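## Task

Take the foam block from the desk and set it on top of the low shelf beneath the SAMPLES sign, without shifting that shelf. Every low shelf must stand upright at the end, and the robot must not topple or finish tilted.

## Robot and tools

ROBOT. A wheeled cart that drives forward/back and turns but cannot slide sideways, with a pan/tilt head (head_camera) and two arms, left_arm and right_arm, each carrying a wrist camera (left_wrist_camera, right_wrist_camera). Each arm has shoulder_pan, shoulder_lift, elbow_flex, wrist_flex, wrist_roll and gripper joints. The cart footprint is 0.53 m wide, spanning x = -0.35 to 0.07 m; above wheel height (0.13 m) it is 0.46 m wide with its front at x = 0.01. Pan axes sit at x = -0.060, y = +0.155 (left) and -0.155 (right). The shoulder is 0.03 m out from its pan axis and 0.89 m above the floor; links are 0.116, 0.135 and 0.162 m. A fixed-jaw tip reaches about 0.44 m from its pan axis at most and never below 0.54 m above the floor, so the base must be driven close to the shelf.

FRAMES. All positions are metres. Base frame: origin on the floor between the drive wheels, x forward, y left, z up. The left_hand and right_hand results give the fixed-jaw tip in this frame; a gripped item lies on the swinging-jaw side of it. Hand axes: z along the fingers, y from swinging jaw toward fixed jaw. base_odometry is in the odometry frame (the base frame at scene start), counts wheel rotation only (slip looks like travel, bumps can turn the robot unseen), heading in rad, left positive, -3.142 to 3.142.

move. Keys: base, joints, speeds, cameras, blocking. base is one velocity command (not a pose): x_m_s in m/s, forward positive, magnitude 0.005-0.291 or 0; turn_rad_s in rad/s, left positive, 0.02-1.175 or 0; for_s 0.1-7.5 s; omitted velocities are 0. Acceleration is 0.5 m/s2 (turns 2 rad/s2); travel is roughly velocity times for_s, less for short runs. If |x|/0.291 + |turn|/1.175 exceeds 1, both are scaled down. Very fast or tiny commands (under ~5 mm or 0.02 rad) can undershoot; check odometry. joints is a single flat object for head and both arms, keyed by joint name, values absolute target angles in rad. Ranges (tolerance for done): head_pan_rad -3.2..3.2 (±0.02, 0 ahead, + left); head_tilt_rad -0.76..1.45 (±0.02, 0 level, + down); shoulder_pan -2.006..2.149 (±0.02); shoulder_lift -1.836..1.772 (±0.1); elbow_flex -1.773..1.58 (±0.07); wrist_flex -1.799..1.772 (±0.03); wrist_roll -2.816..2.978 (±0.02); gripper -0.03..1.944 (±0.03), same for both arms. speeds sets per-joint top speed in rad/s for that action only, 0.08-4.71 (defaults: head 1.5, pan 1.4, lift and elbow 2, wrist_flex 1.6, roll 1.3; grippers have none). cameras: list of names or ["all"]; [] none. blocking false returns in about 0.5 s while motion continues; a later move overrides only the joints it names, and a move without base lets a running base velocity coast to rest. An action runs at most 15 s; a joint motion is cut off after 14 s (time_out).

Joint sense. Pan: at 0 left_arm points left and right_arm right; positive is clockwise from above; forward is +1.571 (left) and -1.571 (right). Bend: all three bend joints at 0 give an upper arm tilted 0.24 rad out from vertical with forearm and fingers level; positive bends downward; the sum of the three is finger angle below level (straight down needs forearm no more than 0.20 rad above level). Roll: -1.522 closes jaws across the arm plane with fixed jaw on the left looking outward; 1.619 puts it on the right; 0.049 closes within the plane, fixed jaw below (level fingers) or toward the pan axis (fingers down). Over furniture with level fingers, keep the fixed jaw left so the hand body rides above. Gripper opening: tips meet near 0, ~0.075 m at 1, ~0.106 m at 1.944; each jaw has a fixed offset up to 0.025 rad.

Other tools. wait(seconds 0-10) lets time pass, returning early once non-blocking moves settle. stop brakes all running motions. zoom_image(camera, region [x0,y0,x1,y1] in pixels from top-left, max 504 per side) magnifies the newest image of that camera. finished_scene(scene = current scene number) ends the scene irreversibly; after the call that closes scene 1, make no further calls in that reply.

RESULTS. joint_positions, left_hand, right_hand, base_odometry, base_status, joint_status, a move line (done or the worst status), pictures (camera order), earlier move, on_its_own (uncommanded actions), Motor temperatures (per arm: joints in listed order, then gripper), scene_time, and MOTOR HOT / JOINT FAULT / HAND FAULT lines. Status words: moving; done (base: velocity was sent the full time, with "(sent for a of b s)"); off_target (stuck away from target: load, obstacle or tripped motor; a gripper holding firmly shows this); stopped; time_out; not_followed (a self-collision check blocked the arm, message "joint command not followed"); limit_stop_at_motor_heat. An unknown key makes a call invalid but later calls still run; an out-of-range value is refused, and that refusal or an uncommanded stop cancels later move, wait and finished_scene calls in that scene.

CAUTIONS. The scene keeps running while you think; the robot holds its last command. Arms start folded (robot 0.65 m wide). Stow pose: pan -1.75 (left) / 1.75 (right), lift 0.05, elbow 1.35, wrist_flex -1.55, roll -1.52; stow wrists first, then the other three; unstow the reverse way. Turning on the spot needs a 0.44 m clear radius; turning or reversing next to furniture can snag and tip the robot. Loaded joints sag downward; raise the next target by the observed sag. Hand readings can be centimetres off. A joint held more than ~0.30 rad from target (some jaws 0.09) for ~2 s trips, weakening it; reset by waiting for it to settle and commanding 0.2 rad back from the reading. Squeeze grips with a target below contact; -0.03 for thin items. Move held items below 3 rad/s. Lift limits: ~0.4 kg at full reach, ~0.7 kg close in. Never let arms collide or press each other. Avoid pulling on furniture, bumping shelves, dropping or releasing moving items, and lifting wheels. Watch motor heat; motors cut out at 70 °C. Leave the item resting stably on the correct shelf, shelf unmoved and upright, before finishing.

Each tool is called after "Request:" as name(argument=value, ...) on one line, values as JSON.

## Session

Request:
move()

Scene clock: 0.00 s.
Motor temperatures (°C): left_arm=[34 35 35 34 36 30] | right_arm=[30 29 27 28 32 27]
base_odometry: x=+0.000 y=+0.000 heading=+0.000
base_status: not commanded
joint_positions: head_pan_rad=+0.000 head_tilt_rad=+0.000 left_arm_shoulder_pan_rad=-0.003 left_arm_shoulder_lift_rad=-1.713 left_arm_elbow_flex_rad=+1.441 left_arm_wrist_flex_rad=+1.008 left_arm_wrist_roll_rad=-0.001 left_arm_gripper_rad=+0.000 right_arm_shoulder_pan_rad=+0.003 right_arm_shoulder_lift_rad=-1.719 right_arm_elbow_flex_rad=+1.462 right_arm_wrist_flex_rad=+1.129 right_arm_wrist_roll_rad=+0.000 right_arm_gripper_rad=+0.000
joint_status: not commanded
left_hand: x=-0.0604 y=+0.3122 z=+0.8334 quat_wxyz=(+0.405, -0.914, +0.021, +0.011) (m; base frame)
right_hand: x=-0.0604 y=-0.2963 z=+0.8163 quat_wxyz=(+0.008, +0.024, +0.939, -0.342) (m; base frame)
pictures: head_camera, left_wrist_camera, right_wrist_camera
Images, in order (width x height): head_camera 644x476, left_wrist_camera 644x476, right_wrist_camera 644x476.

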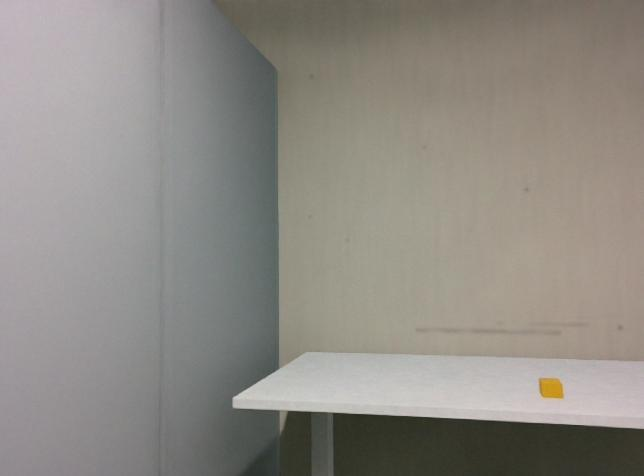

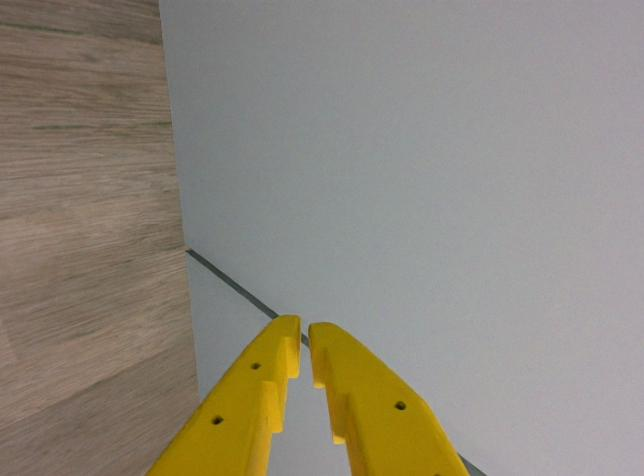

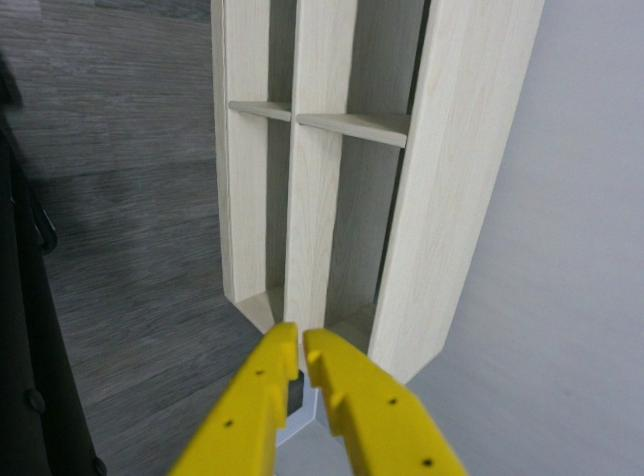

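Request:
move(joints={"head_pan_rad": -0.8, "head_tilt_rad": 0.3}, cameras=["head_camera"])

Request:
move(joints={"head_pan_rad": -1.6, "head_tilt_rad": 0.3}, cameras=["head_camera"])

Request:
move(joints={"head_pan_rad": -2.4, "head_tilt_rad": 0.3}, cameras=["head_camera"])

Request:
move(joints={"head_pan_rad": -3.15, "head_tilt_rad": 0.3}, cameras=["head_camera"])

Request:
move(joints={"head_pan_rad": 2.4, "head_tilt_rad": 0.3}, cameras=["head_camera"])

Request:
move(joints={"head_pan_rad": 1.6, "head_tilt_rad": 0.3}, cameras=["head_camera"])

Request:
move(joints={"head_pan_rad": 0.8, "head_tilt_rad": 0.3}, cameras=["head_camera"])

Request:
move(joints={"head_pan_rad": 0.0, "head_tilt_rad": 0.5}, cameras=["head_camera"])

Scene clock: 13.70 s.
move: done
base_odometry: x=+0.000 y=+0.000 heading=+0.000
base_status: not commanded
joint_positions: head_pan_rad=-0.790 head_tilt_rad=+0.292 left_arm_shoulder_pan_rad=-0.003 left_arm_shoulder_lift_rad=-1.713 left_arm_elbow_flex_rad=+1.441 left_arm_wrist_flex_rad=+1.008 left_arm_wrist_roll_rad=-0.001 left_arm_gripper_rad=+0.000 right_arm_shoulder_pan_rad=+0.003 right_arm_shoulder_lift_rad=-1.719 right_arm_elbow_flex_rad=+1.462 right_arm_wrist_flex_rad=+1.129 right_arm_wrist_roll_rad=+0.000 right_arm_gripper_rad=+0.000
joint_status: all done
left_hand: x=-0.0604 y=+0.3122 z=+0.8334 quat_wxyz=(+0.405, -0.914, +0.021, +0.011) (m; base frame)
right_hand: x=-0.0604 y=-0.2963 z=+0.8163 quat_wxyz=(+0.008, +0.024, +0.939, -0.342) (m; base frame)
pictures: head_camera
Images, in order (width x height): head_camera 644x476.

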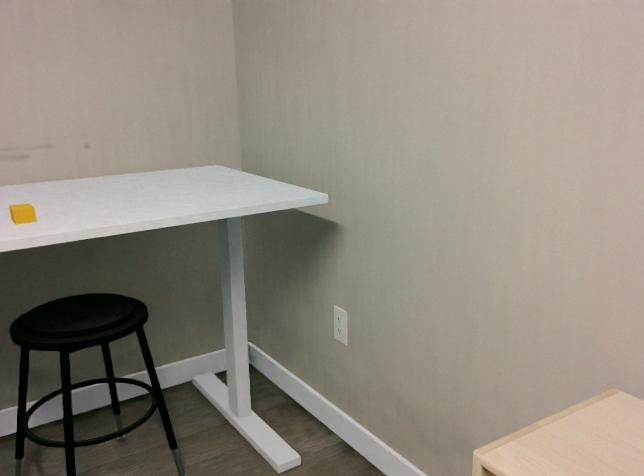

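Scene clock: 15.03 s.
move: done
base_odometry: x=+0.000 y=+0.000 heading=+0.000
base_status: not commanded
joint_positions: head_pan_rad=-1.591 head_tilt_rad=+0.292 left_arm_shoulder_pan_rad=-0.003 left_arm_shoulder_lift_rad=-1.713 left_arm_elbow_flex_rad=+1.441 left_arm_wrist_flex_rad=+1.008 left_arm_wrist_roll_rad=-0.001 left_arm_gripper_rad=+0.000 right_arm_shoulder_pan_rad=+0.003 right_arm_shoulder_lift_rad=-1.719 right_arm_elbow_flex_rad=+1.462 right_arm_wrist_flex_rad=+1.129 right_arm_wrist_roll_rad=+0.000 right_arm_gripper_rad=+0.000
joint_status: all done
left_hand: x=-0.0604 y=+0.3122 z=+0.8334 quat_wxyz=(+0.405, -0.914, +0.021, +0.011) (m; base frame)
right_hand: x=-0.0604 y=-0.2963 z=+0.8163 quat_wxyz=(+0.008, +0.024, +0.939, -0.342) (m; base frame)
pictures: head_camera
Images, in order (width x height): head_camera 644x476.

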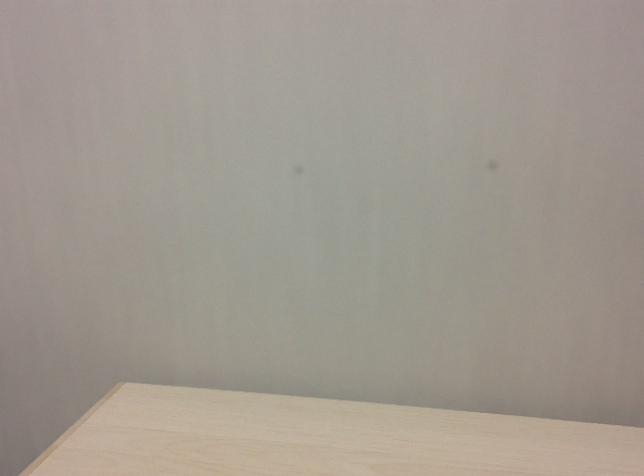

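Scene clock: 16.37 s.
move: done
base_odometry: x=+0.000 y=+0.000 heading=+0.000
base_status: not commanded
joint_positions: head_pan_rad=-2.391 head_tilt_rad=+0.292 left_arm_shoulder_pan_rad=-0.003 left_arm_shoulder_lift_rad=-1.713 left_arm_elbow_flex_rad=+1.441 left_arm_wrist_flex_rad=+1.008 left_arm_wrist_roll_rad=-0.001 left_arm_gripper_rad=+0.000 right_arm_shoulder_pan_rad=+0.003 right_arm_shoulder_lift_rad=-1.719 right_arm_elbow_flex_rad=+1.462 right_arm_wrist_flex_rad=+1.129 right_arm_wrist_roll_rad=+0.000 right_arm_gripper_rad=+0.000
joint_status: all done
left_hand: x=-0.0604 y=+0.3122 z=+0.8334 quat_wxyz=(+0.405, -0.914, +0.021, +0.011) (m; base frame)
right_hand: x=-0.0604 y=-0.2963 z=+0.8163 quat_wxyz=(+0.008, +0.024, +0.939, -0.342) (m; base frame)
pictures: head_camera
Images, in order (width x height): head_camera 644x476.

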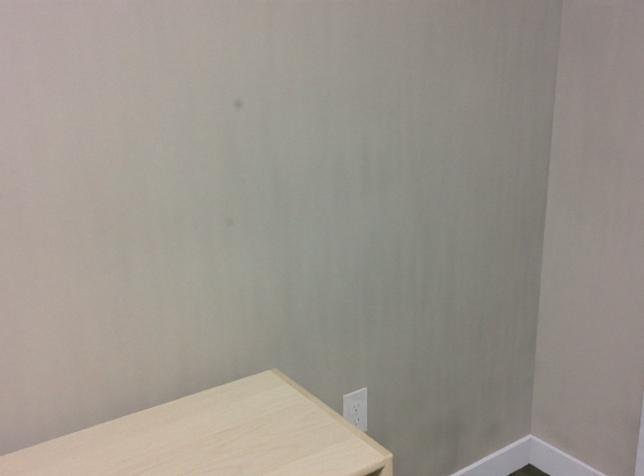

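Scene clock: 17.67 s.
move: done
base_odometry: x=+0.000 y=+0.000 heading=+0.000
base_status: not commanded
joint_positions: head_pan_rad=-3.140 head_tilt_rad=+0.292 left_arm_shoulder_pan_rad=-0.003 left_arm_shoulder_lift_rad=-1.713 left_arm_elbow_flex_rad=+1.441 left_arm_wrist_flex_rad=+1.008 left_arm_wrist_roll_rad=-0.001 left_arm_gripper_rad=+0.000 right_arm_shoulder_pan_rad=+0.003 right_arm_shoulder_lift_rad=-1.719 right_arm_elbow_flex_rad=+1.462 right_arm_wrist_flex_rad=+1.129 right_arm_wrist_roll_rad=+0.000 right_arm_gripper_rad=+0.000
joint_status: all done
left_hand: x=-0.0604 y=+0.3122 z=+0.8334 quat_wxyz=(+0.405, -0.914, +0.021, +0.011) (m; base frame)
right_hand: x=-0.0604 y=-0.2963 z=+0.8163 quat_wxyz=(+0.008, +0.024, +0.939, -0.342) (m; base frame)
pictures: head_camera
Images, in order (width x height): head_camera 644x476.

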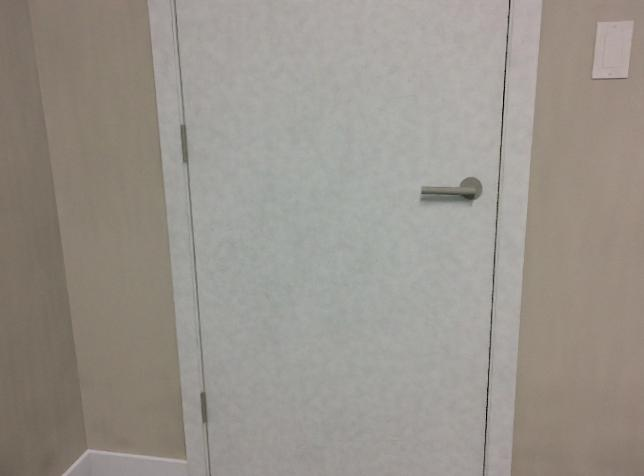

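Scene clock: 22.17 s.
move: done
base_odometry: x=+0.000 y=+0.000 heading=+0.000
base_status: not commanded
joint_positions: head_pan_rad=+2.390 head_tilt_rad=+0.292 left_arm_shoulder_pan_rad=-0.003 left_arm_shoulder_lift_rad=-1.713 left_arm_elbow_flex_rad=+1.441 left_arm_wrist_flex_rad=+1.008 left_arm_wrist_roll_rad=-0.001 left_arm_gripper_rad=+0.000 right_arm_shoulder_pan_rad=+0.003 right_arm_shoulder_lift_rad=-1.719 right_arm_elbow_flex_rad=+1.462 right_arm_wrist_flex_rad=+1.129 right_arm_wrist_roll_rad=+0.000 right_arm_gripper_rad=+0.000
joint_status: all done
left_hand: x=-0.0604 y=+0.3122 z=+0.8334 quat_wxyz=(+0.405, -0.914, +0.021, +0.011) (m; base frame)
right_hand: x=-0.0604 y=-0.2963 z=+0.8163 quat_wxyz=(+0.008, +0.024, +0.939, -0.342) (m; base frame)
pictures: head_camera
Images, in order (width x height): head_camera 644x476.

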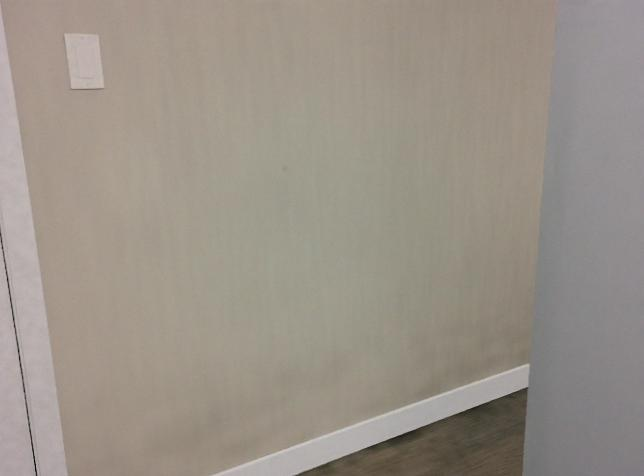

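Scene clock: 23.50 s.
move: done
base_odometry: x=+0.000 y=+0.000 heading=+0.000
base_status: not commanded
joint_positions: head_pan_rad=+1.609 head_tilt_rad=+0.292 left_arm_shoulder_pan_rad=-0.003 left_arm_shoulder_lift_rad=-1.713 left_arm_elbow_flex_rad=+1.441 left_arm_wrist_flex_rad=+1.008 left_arm_wrist_roll_rad=-0.001 left_arm_gripper_rad=+0.000 right_arm_shoulder_pan_rad=+0.003 right_arm_shoulder_lift_rad=-1.719 right_arm_elbow_flex_rad=+1.462 right_arm_wrist_flex_rad=+1.129 right_arm_wrist_roll_rad=+0.000 right_arm_gripper_rad=+0.000
joint_status: all done
left_hand: x=-0.0604 y=+0.3122 z=+0.8334 quat_wxyz=(+0.405, -0.914, +0.021, +0.011) (m; base frame)
right_hand: x=-0.0604 y=-0.2963 z=+0.8163 quat_wxyz=(+0.008, +0.024, +0.939, -0.342) (m; base frame)
pictures: head_camera
Images, in order (width x height): head_camera 644x476.

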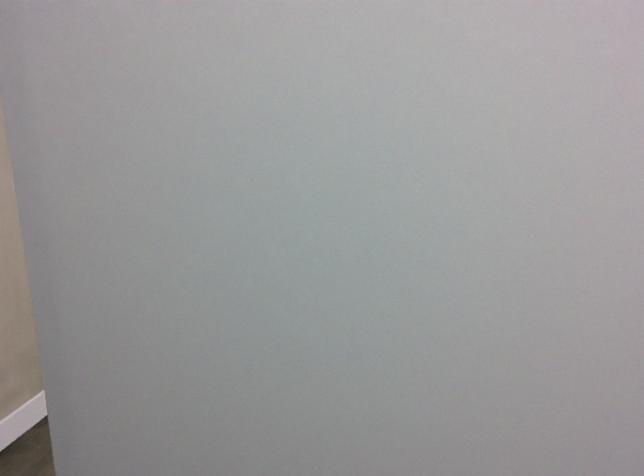

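Scene clock: 24.83 s.
move: done
base_odometry: x=+0.000 y=+0.000 heading=+0.000
base_status: not commanded
joint_positions: head_pan_rad=+0.810 head_tilt_rad=+0.292 left_arm_shoulder_pan_rad=-0.003 left_arm_shoulder_lift_rad=-1.713 left_arm_elbow_flex_rad=+1.441 left_arm_wrist_flex_rad=+1.008 left_arm_wrist_roll_rad=-0.001 left_arm_gripper_rad=+0.000 right_arm_shoulder_pan_rad=+0.003 right_arm_shoulder_lift_rad=-1.719 right_arm_elbow_flex_rad=+1.462 right_arm_wrist_flex_rad=+1.129 right_arm_wrist_roll_rad=+0.000 right_arm_gripper_rad=+0.000
joint_status: all done
left_hand: x=-0.0604 y=+0.3122 z=+0.8334 quat_wxyz=(+0.405, -0.914, +0.021, +0.011) (m; base frame)
right_hand: x=-0.0604 y=-0.2963 z=+0.8163 quat_wxyz=(+0.008, +0.024, +0.939, -0.342) (m; base frame)
pictures: head_camera
Images, in order (width x height): head_camera 644x476.

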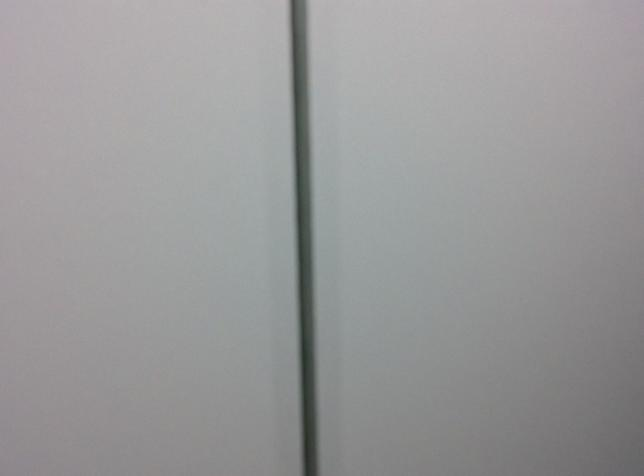

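Scene clock: 26.17 s.
move: done
base_odometry: x=+0.000 y=+0.000 heading=+0.000
base_status: not commanded
joint_positions: head_pan_rad=+0.009 head_tilt_rad=+0.493 left_arm_shoulder_pan_rad=-0.003 left_arm_shoulder_lift_rad=-1.713 left_arm_elbow_flex_rad=+1.441 left_arm_wrist_flex_rad=+1.008 left_arm_wrist_roll_rad=-0.001 left_arm_gripper_rad=+0.000 right_arm_shoulder_pan_rad=+0.003 right_arm_shoulder_lift_rad=-1.719 right_arm_elbow_flex_rad=+1.462 right_arm_wrist_flex_rad=+1.129 right_arm_wrist_roll_rad=+0.000 right_arm_gripper_rad=+0.000
joint_status: all done
left_hand: x=-0.0604 y=+0.3122 z=+0.8334 quat_wxyz=(+0.405, -0.914, +0.021, +0.011) (m; base frame)
right_hand: x=-0.0604 y=-0.2963 z=+0.8163 quat_wxyz=(+0.008, +0.024, +0.939, -0.342) (m; base frame)
pictures: head_camera
Images, in order (width x height): head_camera 644x476.

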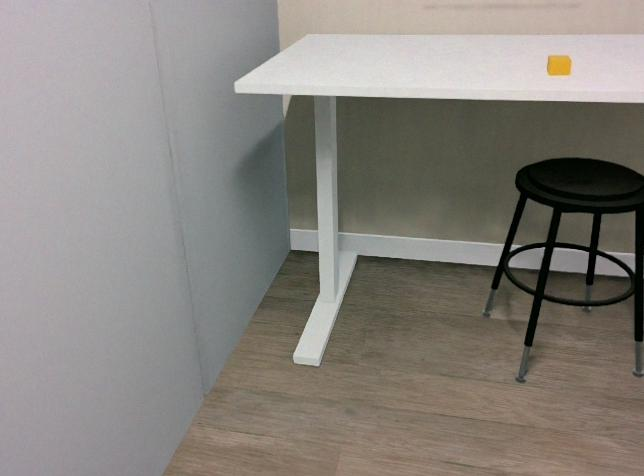

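Request:
move(joints={"head_pan_rad": -1.6, "head_tilt_rad": -0.3}, cameras=["head_camera"])

Request:
move(joints={"head_pan_rad": -1.0, "head_tilt_rad": 0.8}, cameras=["head_camera"])

Request:
move(joints={"head_pan_rad": -1.6, "head_tilt_rad": 0.9}, cameras=["head_camera"])

Request:
move(joints={"head_pan_rad": -0.4, "head_tilt_rad": 0.2}, cameras=["head_camera"])

Scene clock: 37.87 s.
move: done
base_odometry: x=+0.000 y=+0.000 heading=+0.000
base_status: not commanded
joint_positions: head_pan_rad=-1.591 head_tilt_rad=-0.290 left_arm_shoulder_pan_rad=-0.003 left_arm_shoulder_lift_rad=-1.713 left_arm_elbow_flex_rad=+1.441 left_arm_wrist_flex_rad=+1.008 left_arm_wrist_roll_rad=-0.001 left_arm_gripper_rad=+0.000 right_arm_shoulder_pan_rad=+0.003 right_arm_shoulder_lift_rad=-1.719 right_arm_elbow_flex_rad=+1.462 right_arm_wrist_flex_rad=+1.129 right_arm_wrist_roll_rad=+0.000 right_arm_gripper_rad=+0.000
joint_status: all done
left_hand: x=-0.0604 y=+0.3122 z=+0.8334 quat_wxyz=(+0.405, -0.914, +0.021, +0.011) (m; base frame)
right_hand: x=-0.0604 y=-0.2963 z=+0.8163 quat_wxyz=(+0.008, +0.024, +0.939, -0.342) (m; base frame)
pictures: head_camera
Images, in order (width x height): head_camera 644x476.

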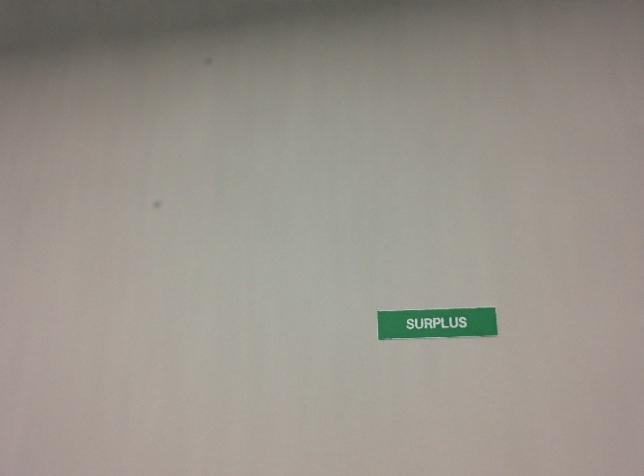

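Scene clock: 39.40 s.
move: done
base_odometry: x=+0.000 y=+0.000 heading=+0.000
base_status: not commanded
joint_positions: head_pan_rad=-1.011 head_tilt_rad=+0.794 left_arm_shoulder_pan_rad=-0.003 left_arm_shoulder_lift_rad=-1.713 left_arm_elbow_flex_rad=+1.441 left_arm_wrist_flex_rad=+1.008 left_arm_wrist_roll_rad=-0.001 left_arm_gripper_rad=+0.000 right_arm_shoulder_pan_rad=+0.003 right_arm_shoulder_lift_rad=-1.719 right_arm_elbow_flex_rad=+1.462 right_arm_wrist_flex_rad=+1.129 right_arm_wrist_roll_rad=+0.000 right_arm_gripper_rad=+0.000
joint_status: all done
left_hand: x=-0.0604 y=+0.3122 z=+0.8334 quat_wxyz=(+0.405, -0.914, +0.021, +0.011) (m; base frame)
right_hand: x=-0.0604 y=-0.2963 z=+0.8163 quat_wxyz=(+0.008, +0.024, +0.939, -0.342) (m; base frame)
pictures: head_camera
Images, in order (width x height): head_camera 644x476.

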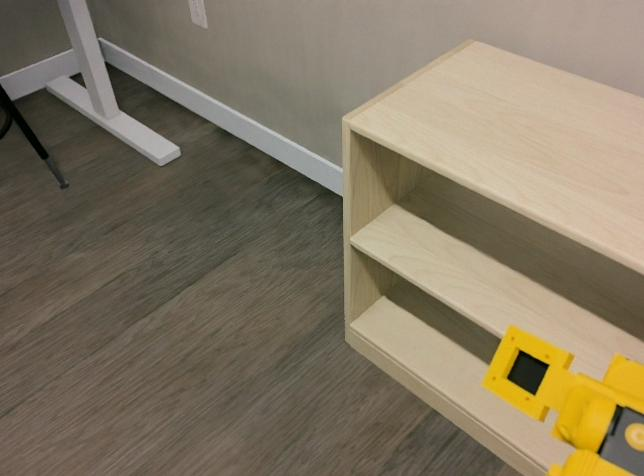

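Scene clock: 40.60 s.
move: done
base_odometry: x=+0.000 y=+0.000 heading=+0.000
base_status: not commanded
joint_positions: head_pan_rad=-1.591 head_tilt_rad=+0.894 left_arm_shoulder_pan_rad=-0.003 left_arm_shoulder_lift_rad=-1.713 left_arm_elbow_flex_rad=+1.441 left_arm_wrist_flex_rad=+1.008 left_arm_wrist_roll_rad=-0.001 left_arm_gripper_rad=+0.000 right_arm_shoulder_pan_rad=+0.003 right_arm_shoulder_lift_rad=-1.719 right_arm_elbow_flex_rad=+1.462 right_arm_wrist_flex_rad=+1.129 right_arm_wrist_roll_rad=+0.000 right_arm_gripper_rad=+0.000
joint_status: all done
left_hand: x=-0.0604 y=+0.3122 z=+0.8334 quat_wxyz=(+0.405, -0.914, +0.021, +0.011) (m; base frame)
right_hand: x=-0.0604 y=-0.2963 z=+0.8163 quat_wxyz=(+0.008, +0.024, +0.939, -0.342) (m; base frame)
pictures: head_camera
Images, in order (width x height): head_camera 644x476.

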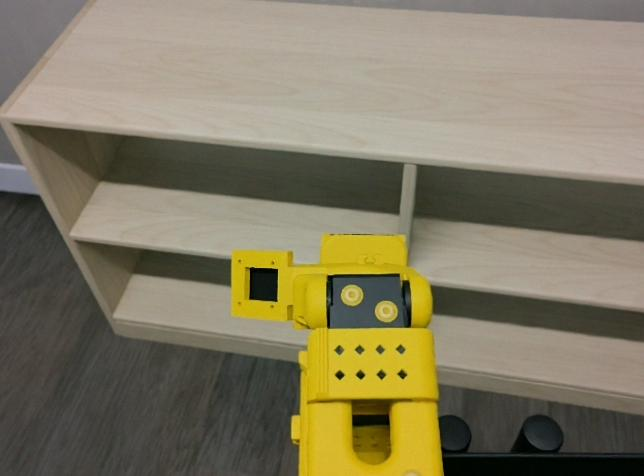

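Scene clock: 42.20 s.
move: done
base_odometry: x=+0.000 y=+0.000 heading=+0.000
base_status: not commanded
joint_positions: head_pan_rad=-0.411 head_tilt_rad=+0.212 left_arm_shoulder_pan_rad=-0.003 left_arm_shoulder_lift_rad=-1.713 left_arm_elbow_flex_rad=+1.441 left_arm_wrist_flex_rad=+1.008 left_arm_wrist_roll_rad=-0.001 left_arm_gripper_rad=+0.000 right_arm_shoulder_pan_rad=+0.003 right_arm_shoulder_lift_rad=-1.719 right_arm_elbow_flex_rad=+1.462 right_arm_wrist_flex_rad=+1.129 right_arm_wrist_roll_rad=+0.000 right_arm_gripper_rad=+0.000
joint_status: all done
left_hand: x=-0.0604 y=+0.3122 z=+0.8334 quat_wxyz=(+0.405, -0.914, +0.021, +0.011) (m; base frame)
right_hand: x=-0.0604 y=-0.2963 z=+0.8163 quat_wxyz=(+0.008, +0.024, +0.939, -0.342) (m; base frame)
pictures: head_camera
Images, in order (width x height): head_camera 644x476.

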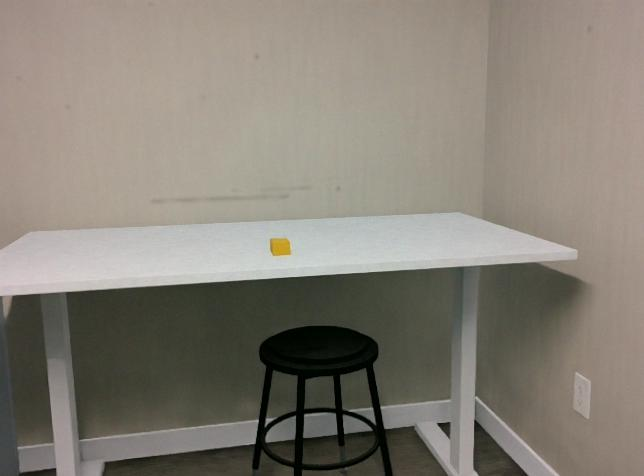

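Request:
move(joints={"right_arm_shoulder_lift_rad": 0.3, "right_arm_elbow_flex_rad": 0.3, "right_arm_wrist_flex_rad": -0.6, "right_arm_wrist_roll_rad": -1.522, "right_arm_shoulder_pan_rad": -1.571, "head_pan_rad": -0.4, "head_tilt_rad": 0.6}, cameras=["all"])

Request:
move(joints={"right_arm_gripper_rad": 1.0, "head_pan_rad": -0.2, "head_tilt_rad": 0.4}, cameras=["head_camera", "right_wrist_camera"])

Scene clock: 129.87 s.
move: done
base_odometry: x=+0.000 y=+0.000 heading=+0.000
base_status: not commanded
joint_positions: head_pan_rad=-0.411 head_tilt_rad=+0.593 left_arm_shoulder_pan_rad=-0.003 left_arm_shoulder_lift_rad=-1.713 left_arm_elbow_flex_rad=+1.441 left_arm_wrist_flex_rad=+1.008 left_arm_wrist_roll_rad=-0.001 left_arm_gripper_rad=+0.000 right_arm_shoulder_pan_rad=-1.564 right_arm_shoulder_lift_rad=+0.311 right_arm_elbow_flex_rad=+0.345 right_arm_wrist_flex_rad=-0.581 right_arm_wrist_roll_rad=-1.514 right_arm_gripper_rad=+0.000
joint_status: all done
left_hand: x=-0.0604 y=+0.3122 z=+0.8334 quat_wxyz=(+0.405, -0.914, +0.021, +0.011) (m; base frame)
right_hand: x=+0.3016 y=-0.1499 z=+0.9021 quat_wxyz=(+0.680, +0.000, +0.733, -0.005) (m; base frame)
pictures: head_camera, left_wrist_camera, right_wrist_camera
Images, in order (width x height): head_camera 644x476, left_wrist_camera 644x476, right_wrist_camera 644x476.

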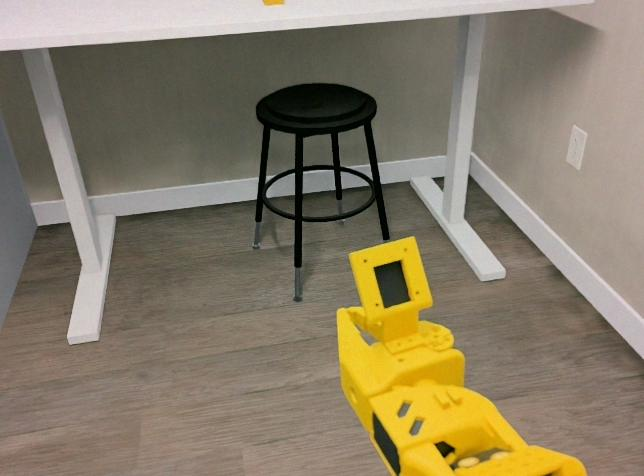

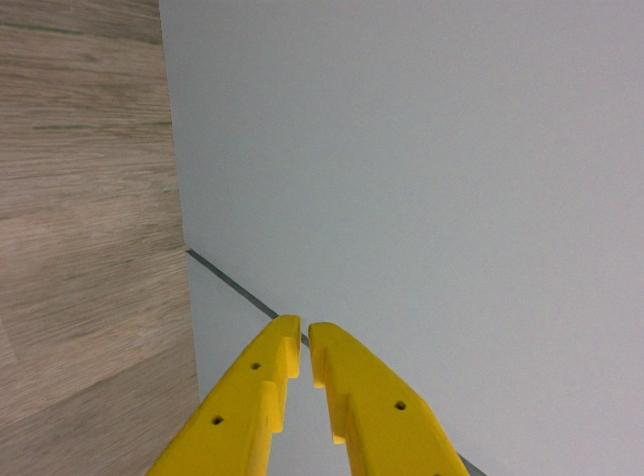

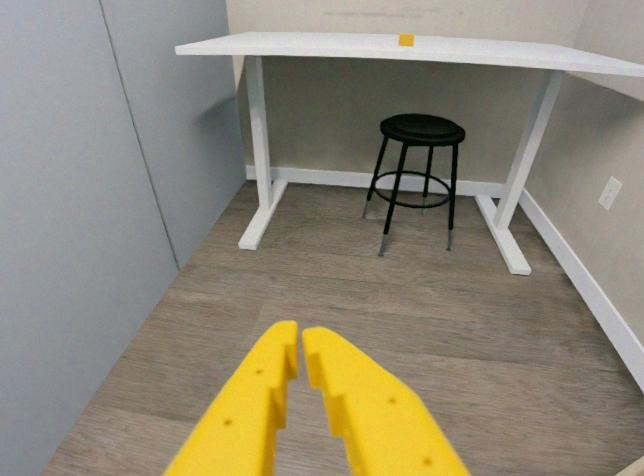

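Scene clock: 130.90 s.
move: done
base_odometry: x=+0.000 y=+0.000 heading=+0.000
base_status: not commanded
joint_positions: head_pan_rad=-0.210 head_tilt_rad=+0.413 left_arm_shoulder_pan_rad=-0.003 left_arm_shoulder_lift_rad=-1.713 left_arm_elbow_flex_rad=+1.441 left_arm_wrist_flex_rad=+1.008 left_arm_wrist_roll_rad=-0.001 left_arm_gripper_rad=+0.000 right_arm_shoulder_pan_rad=-1.564 right_arm_shoulder_lift_rad=+0.311 right_arm_elbow_flex_rad=+0.345 right_arm_wrist_flex_rad=-0.581 right_arm_wrist_roll_rad=-1.514 right_arm_gripper_rad=+0.991
joint_status: all done
left_hand: x=-0.0604 y=+0.3122 z=+0.8334 quat_wxyz=(+0.405, -0.914, +0.021, +0.011) (m; base frame)
right_hand: x=+0.3016 y=-0.1499 z=+0.9021 quat_wxyz=(+0.680, +0.000, +0.733, -0.005) (m; base frame)
pictures: head_camera, right_wrist_camera
Images, in order (width x height): head_camera 644x476, right_wrist_camera 644x476.

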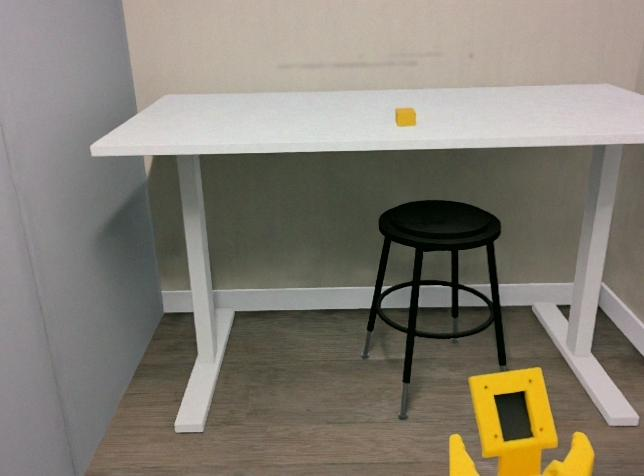

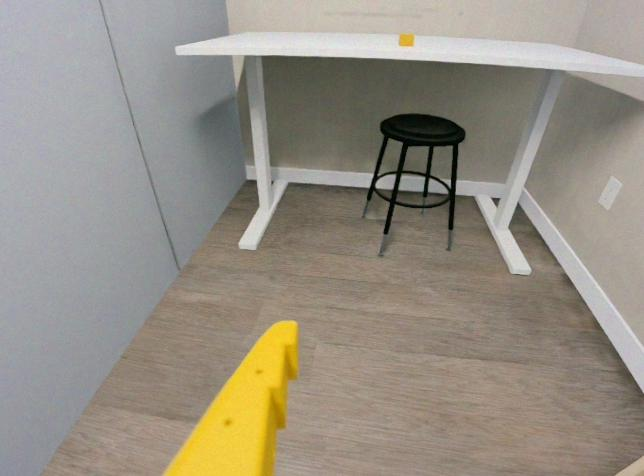

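Request:
move(base={"turn_rad_s": -0.3, "for_s": 0.85}, joints={"right_arm_shoulder_lift_rad": 0.17, "right_arm_elbow_flex_rad": -0.58, "right_arm_wrist_flex_rad": 1.6, "head_pan_rad": 0.0, "head_tilt_rad": 0.3}, cameras=["head_camera", "right_wrist_camera"])

Request:
move(base={"x_m_s": 0.2, "for_s": 3.0}, cameras=["head_camera", "right_wrist_camera"])

Scene clock: 163.23 s.
move: done
base_odometry: x=-0.001 y=+0.000 heading=-0.260
base_status: done (sent for 0.87 of 0.87 s)
joint_positions: head_pan_rad=-0.011 head_tilt_rad=+0.312 left_arm_shoulder_pan_rad=+0.003 left_arm_shoulder_lift_rad=-1.713 left_arm_elbow_flex_rad=+1.441 left_arm_wrist_flex_rad=+1.008 left_arm_wrist_roll_rad=-0.001 left_arm_gripper_rad=+0.000 right_arm_shoulder_pan_rad=-1.571 right_arm_shoulder_lift_rad=+0.228 right_arm_elbow_flex_rad=-0.538 right_arm_wrist_flex_rad=+1.594 right_arm_wrist_roll_rad=-1.514 right_arm_gripper_rad=+0.991
joint_status: all done
left_hand: x=-0.0595 y=+0.3122 z=+0.8334 quat_wxyz=(+0.405, -0.914, +0.024, +0.009) (m; base frame)
right_hand: x=+0.1952 y=-0.1472 z=+0.8894 quat_wxyz=(+0.143, -0.004, +0.990, -0.001) (m; base frame)
pictures: head_camera, right_wrist_camera
Images, in order (width x height): head_camera 644x476, right_wrist_camera 644x476.

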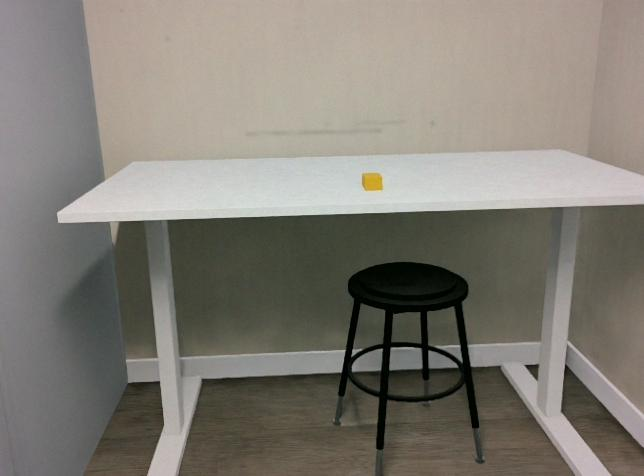

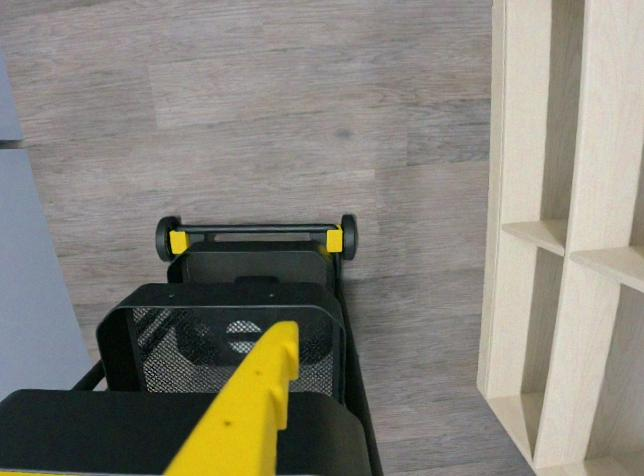

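Scene clock: 167.23 s.
move: done
base_odometry: x=+0.580 y=-0.155 heading=-0.261
base_status: done (sent for 3 of 3 s)
joint_positions: head_pan_rad=-0.011 head_tilt_rad=+0.312 left_arm_shoulder_pan_rad=-0.003 left_arm_shoulder_lift_rad=-1.713 left_arm_elbow_flex_rad=+1.441 left_arm_wrist_flex_rad=+1.008 left_arm_wrist_roll_rad=-0.001 left_arm_gripper_rad=+0.000 right_arm_shoulder_pan_rad=-1.571 right_arm_shoulder_lift_rad=+0.225 right_arm_elbow_flex_rad=-0.538 right_arm_wrist_flex_rad=+1.594 right_arm_wrist_roll_rad=-1.514 right_arm_gripper_rad=+0.991
joint_status: not commanded
left_hand: x=-0.0604 y=+0.3122 z=+0.8334 quat_wxyz=(+0.405, -0.914, +0.021, +0.011) (m; base frame)
right_hand: x=+0.1952 y=-0.1472 z=+0.8901 quat_wxyz=(+0.145, -0.004, +0.989, -0.001) (m; base frame)
pictures: head_camera, right_wrist_camera
Images, in order (width x height): head_camera 644x476, right_wrist_camera 644x476.

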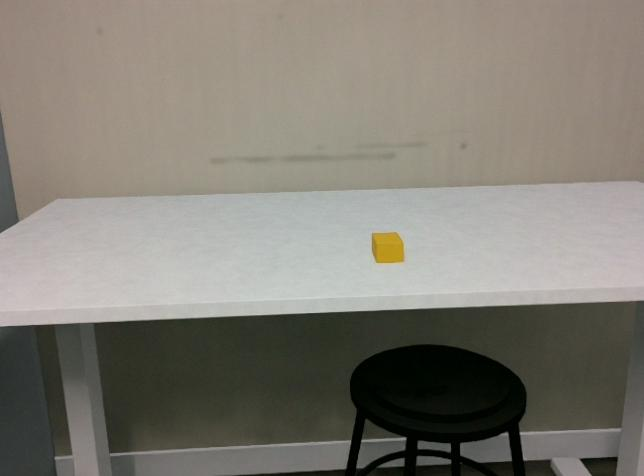

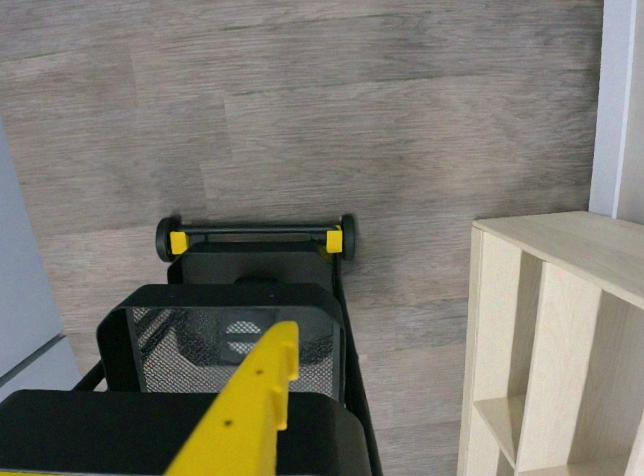

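Request:
zoom_image(camera="head_camera", region=[322, 210, 442, 330])

Scaled by 4.200.

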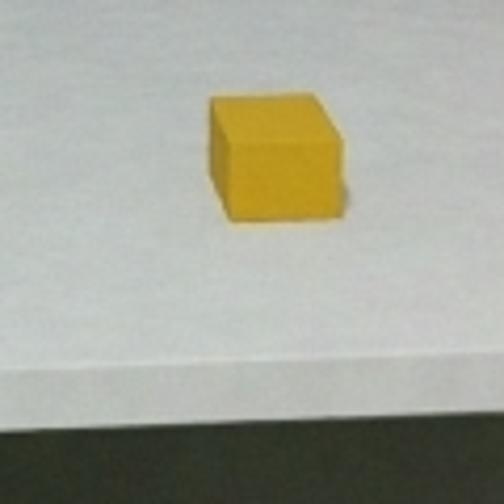

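Request:
move(joints={"head_pan_rad": 0.0, "head_tilt_rad": 0.7}, cameras=["head_camera"])

Request:
move(joints={"head_pan_rad": -0.5, "head_tilt_rad": 0.9}, cameras=["head_camera"])

Scene clock: 198.43 s.
move: done
base_odometry: x=+0.580 y=-0.155 heading=-0.261
base_status: not commanded
joint_positions: head_pan_rad=-0.011 head_tilt_rad=+0.693 left_arm_shoulder_pan_rad=-0.003 left_arm_shoulder_lift_rad=-1.713 left_arm_elbow_flex_rad=+1.441 left_arm_wrist_flex_rad=+1.008 left_arm_wrist_roll_rad=-0.001 left_arm_gripper_rad=+0.000 right_arm_shoulder_pan_rad=-1.571 right_arm_shoulder_lift_rad=+0.225 right_arm_elbow_flex_rad=-0.538 right_arm_wrist_flex_rad=+1.594 right_arm_wrist_roll_rad=-1.514 right_arm_gripper_rad=+0.991
joint_status: all done
left_hand: x=-0.0604 y=+0.3122 z=+0.8334 quat_wxyz=(+0.405, -0.914, +0.021, +0.011) (m; base frame)
right_hand: x=+0.1952 y=-0.1472 z=+0.8901 quat_wxyz=(+0.145, -0.004, +0.989, -0.001) (m; base frame)
pictures: head_camera
Images, in order (width x height): head_camera 644x476.

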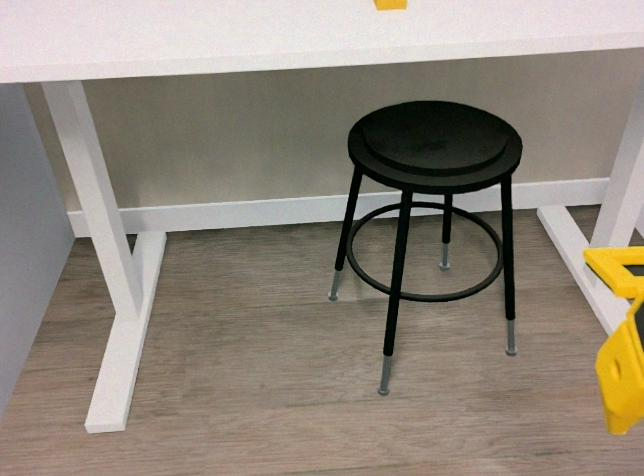

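Scene clock: 199.57 s.
move: done
base_odometry: x=+0.580 y=-0.155 heading=-0.261
base_status: not commanded
joint_positions: head_pan_rad=-0.491 head_tilt_rad=+0.894 left_arm_shoulder_pan_rad=-0.003 left_arm_shoulder_lift_rad=-1.713 left_arm_elbow_flex_rad=+1.441 left_arm_wrist_flex_rad=+1.008 left_arm_wrist_roll_rad=-0.001 left_arm_gripper_rad=+0.000 right_arm_shoulder_pan_rad=-1.571 right_arm_shoulder_lift_rad=+0.225 right_arm_elbow_flex_rad=-0.538 right_arm_wrist_flex_rad=+1.594 right_arm_wrist_roll_rad=-1.514 right_arm_gripper_rad=+0.991
joint_status: all done
left_hand: x=-0.0604 y=+0.3122 z=+0.8334 quat_wxyz=(+0.405, -0.914, +0.021, +0.011) (m; base frame)
right_hand: x=+0.1952 y=-0.1472 z=+0.8901 quat_wxyz=(+0.145, -0.004, +0.989, -0.001) (m; base frame)
pictures: head_camera
Images, in order (width x height): head_camera 644x476.

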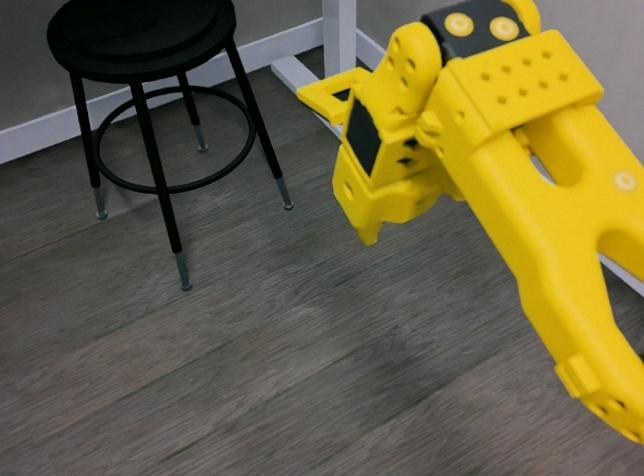

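Request:
move(base={"turn_rad_s": 0.2, "for_s": 0.5}, joints={"head_pan_rad": -0.15, "head_tilt_rad": 0.5})

Request:
move(base={"x_m_s": 0.2, "for_s": 2.6}, cameras=["head_camera", "right_wrist_camera"])

Scene clock: 271.80 s.
move: done
base_odometry: x=+0.580 y=-0.155 heading=-0.161
base_status: done (sent for 0.5 of 0.5 s)
joint_positions: head_pan_rad=-0.161 head_tilt_rad=+0.513 left_arm_shoulder_pan_rad=-0.004 left_arm_shoulder_lift_rad=-1.713 left_arm_elbow_flex_rad=+1.441 left_arm_wrist_flex_rad=+1.008 left_arm_wrist_roll_rad=-0.001 left_arm_gripper_rad=+0.000 right_arm_shoulder_pan_rad=-1.570 right_arm_shoulder_lift_rad=+0.225 right_arm_elbow_flex_rad=-0.538 right_arm_wrist_flex_rad=+1.594 right_arm_wrist_roll_rad=-1.514 right_arm_gripper_rad=+0.991
joint_status: all done
left_hand: x=-0.0607 y=+0.3122 z=+0.8334 quat_wxyz=(+0.405, -0.914, +0.021, +0.011) (m; base frame)
right_hand: x=+0.1952 y=-0.1475 z=+0.8901 quat_wxyz=(+0.145, -0.004, +0.989, -0.001) (m; base frame)
pictures: none

Scene clock: 275.40 s.
move: done
base_odometry: x=+1.093 y=-0.237 heading=-0.159
base_status: done (sent for 2.6 of 2.6 s)
joint_positions: head_pan_rad=-0.161 head_tilt_rad=+0.512 left_arm_shoulder_pan_rad=-0.004 left_arm_shoulder_lift_rad=-1.713 left_arm_elbow_flex_rad=+1.441 left_arm_wrist_flex_rad=+1.008 left_arm_wrist_roll_rad=-0.001 left_arm_gripper_rad=+0.000 right_arm_shoulder_pan_rad=-1.570 right_arm_shoulder_lift_rad=+0.225 right_arm_elbow_flex_rad=-0.538 right_arm_wrist_flex_rad=+1.594 right_arm_wrist_roll_rad=-1.514 right_arm_gripper_rad=+0.991
joint_status: not commanded
left_hand: x=-0.0607 y=+0.3122 z=+0.8334 quat_wxyz=(+0.405, -0.914, +0.021, +0.011) (m; base frame)
right_hand: x=+0.1952 y=-0.1475 z=+0.8901 quat_wxyz=(+0.145, -0.004, +0.989, -0.001) (m; base frame)
pictures: head_camera, right_wrist_camera
Images, in order (width x height): head_camera 644x476, right_wrist_camera 644x476.

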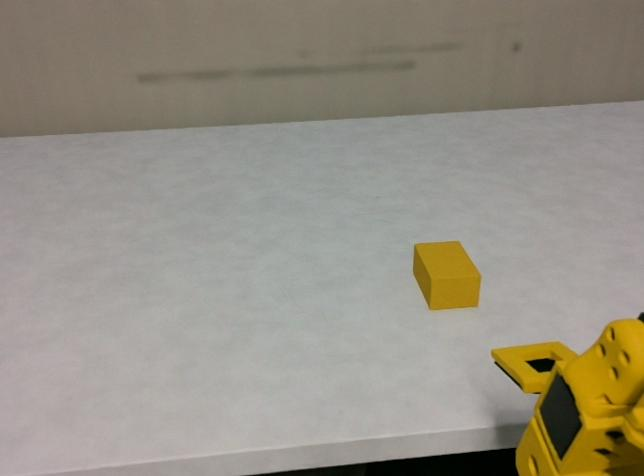

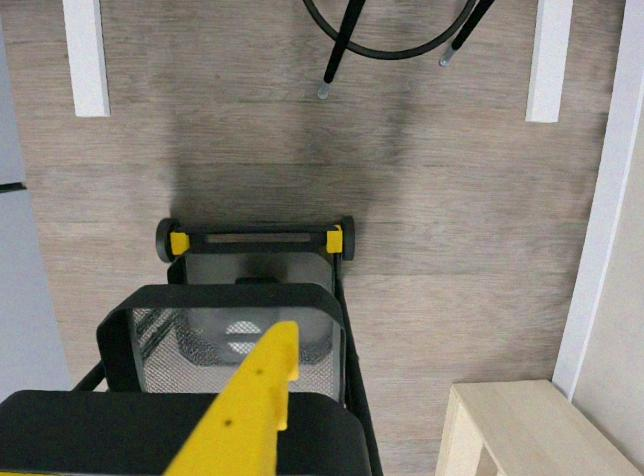

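Request:
move(base={"x_m_s": 0.15, "for_s": 1.4}, joints={"head_pan_rad": -0.35, "head_tilt_rad": 0.8}, cameras=["head_camera", "right_wrist_camera"])

Scene clock: 297.67 s.
move: done
base_odometry: x=+1.301 y=-0.270 heading=-0.159
base_status: done (sent for 1.4 of 1.4 s)
joint_positions: head_pan_rad=-0.341 head_tilt_rad=+0.794 left_arm_shoulder_pan_rad=-0.004 left_arm_shoulder_lift_rad=-1.713 left_arm_elbow_flex_rad=+1.441 left_arm_wrist_flex_rad=+1.008 left_arm_wrist_roll_rad=-0.001 left_arm_gripper_rad=+0.000 right_arm_shoulder_pan_rad=-1.570 right_arm_shoulder_lift_rad=+0.225 right_arm_elbow_flex_rad=-0.538 right_arm_wrist_flex_rad=+1.594 right_arm_wrist_roll_rad=-1.514 right_arm_gripper_rad=+0.991
joint_status: all done
left_hand: x=-0.0607 y=+0.3122 z=+0.8334 quat_wxyz=(+0.405, -0.914, +0.021, +0.011) (m; base frame)
right_hand: x=+0.1952 y=-0.1475 z=+0.8901 quat_wxyz=(+0.145, -0.004, +0.989, -0.001) (m; base frame)
pictures: head_camera, right_wrist_camera
Images, in order (width x height): head_camera 644x476, right_wrist_camera 644x476.

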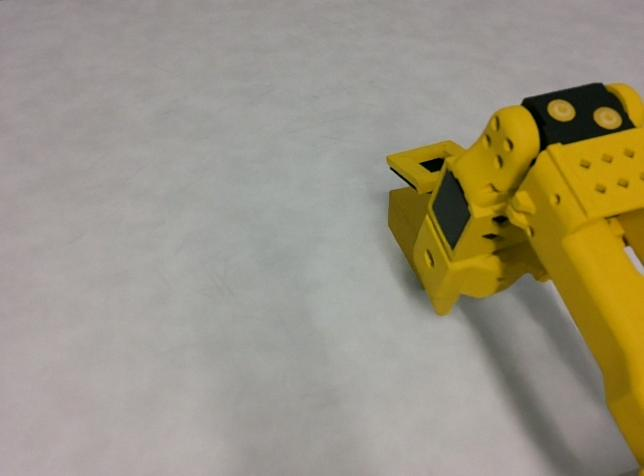

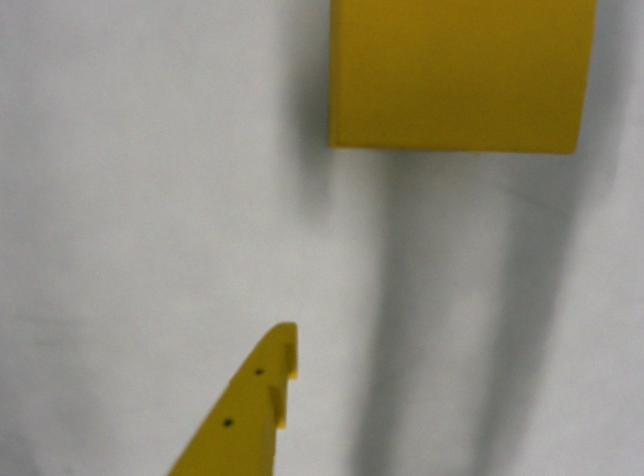

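Request:
move(base={"x_m_s": 0.08, "for_s": 0.5})

Request:
move(joints={"right_arm_shoulder_lift_rad": 0.317, "right_arm_elbow_flex_rad": -0.454, "right_arm_wrist_flex_rad": 1.25, "right_arm_gripper_rad": 1.2}, speeds={"right_arm_shoulder_lift_rad": 0.3, "right_arm_elbow_flex_rad": 0.3, "right_arm_wrist_flex_rad": 0.5}, cameras=["head_camera", "right_wrist_camera"])

Scene clock: 340.80 s.
move: done
base_odometry: x=+1.340 y=-0.277 heading=-0.160
base_status: done (sent for 0.5 of 0.5 s)
joint_positions: head_pan_rad=-0.341 head_tilt_rad=+0.794 left_arm_shoulder_pan_rad=-0.001 left_arm_shoulder_lift_rad=-1.713 left_arm_elbow_flex_rad=+1.441 left_arm_wrist_flex_rad=+1.008 left_arm_wrist_roll_rad=-0.001 left_arm_gripper_rad=+0.000 right_arm_shoulder_pan_rad=-1.570 right_arm_shoulder_lift_rad=+0.223 right_arm_elbow_flex_rad=-0.538 right_arm_wrist_flex_rad=+1.594 right_arm_wrist_roll_rad=-1.514 right_arm_gripper_rad=+0.991
joint_status: not commanded
left_hand: x=-0.0602 y=+0.3122 z=+0.8334 quat_wxyz=(+0.405, -0.914, +0.022, +0.010) (m; base frame)
right_hand: x=+0.1952 y=-0.1475 z=+0.8904 quat_wxyz=(+0.145, -0.004, +0.989, -0.001) (m; base frame)
pictures: none

Scene clock: 342.07 s.
move: done
base_odometry: x=+1.340 y=-0.277 heading=-0.160
base_status: not commanded
joint_positions: head_pan_rad=-0.341 head_tilt_rad=+0.794 left_arm_shoulder_pan_rad=-0.001 left_arm_shoulder_lift_rad=-1.713 left_arm_elbow_flex_rad=+1.441 left_arm_wrist_flex_rad=+1.008 left_arm_wrist_roll_rad=-0.001 left_arm_gripper_rad=+0.000 right_arm_shoulder_pan_rad=-1.568 right_arm_shoulder_lift_rad=+0.326 right_arm_elbow_flex_rad=-0.454 right_arm_wrist_flex_rad=+1.262 right_arm_wrist_roll_rad=-1.515 right_arm_gripper_rad=+1.190
joint_status: all done
left_hand: x=-0.0602 y=+0.3122 z=+0.8334 quat_wxyz=(+0.405, -0.914, +0.022, +0.010) (m; base frame)
right_hand: x=+0.2337 y=-0.1480 z=+0.8684 quat_wxyz=(+0.216, -0.002, +0.976, -0.001) (m; base frame)
pictures: head_camera, right_wrist_camera
Images, in order (width x height): head_camera 644x476, right_wrist_camera 644x476.

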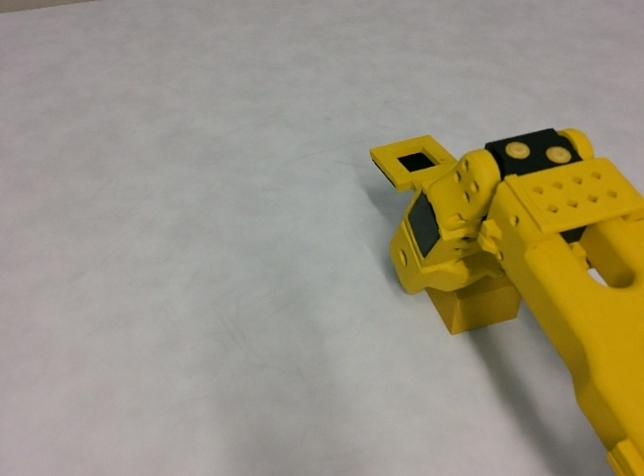

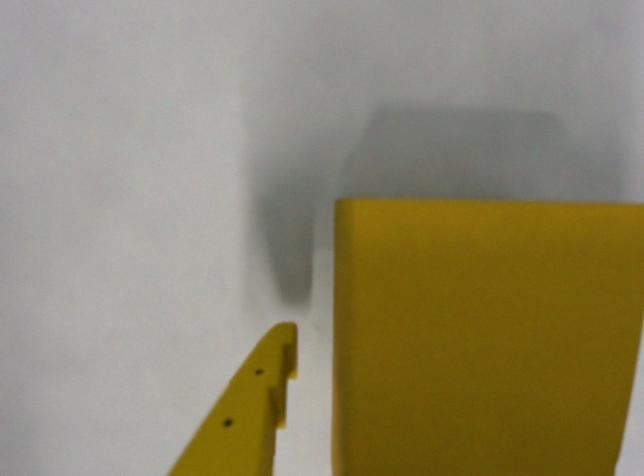

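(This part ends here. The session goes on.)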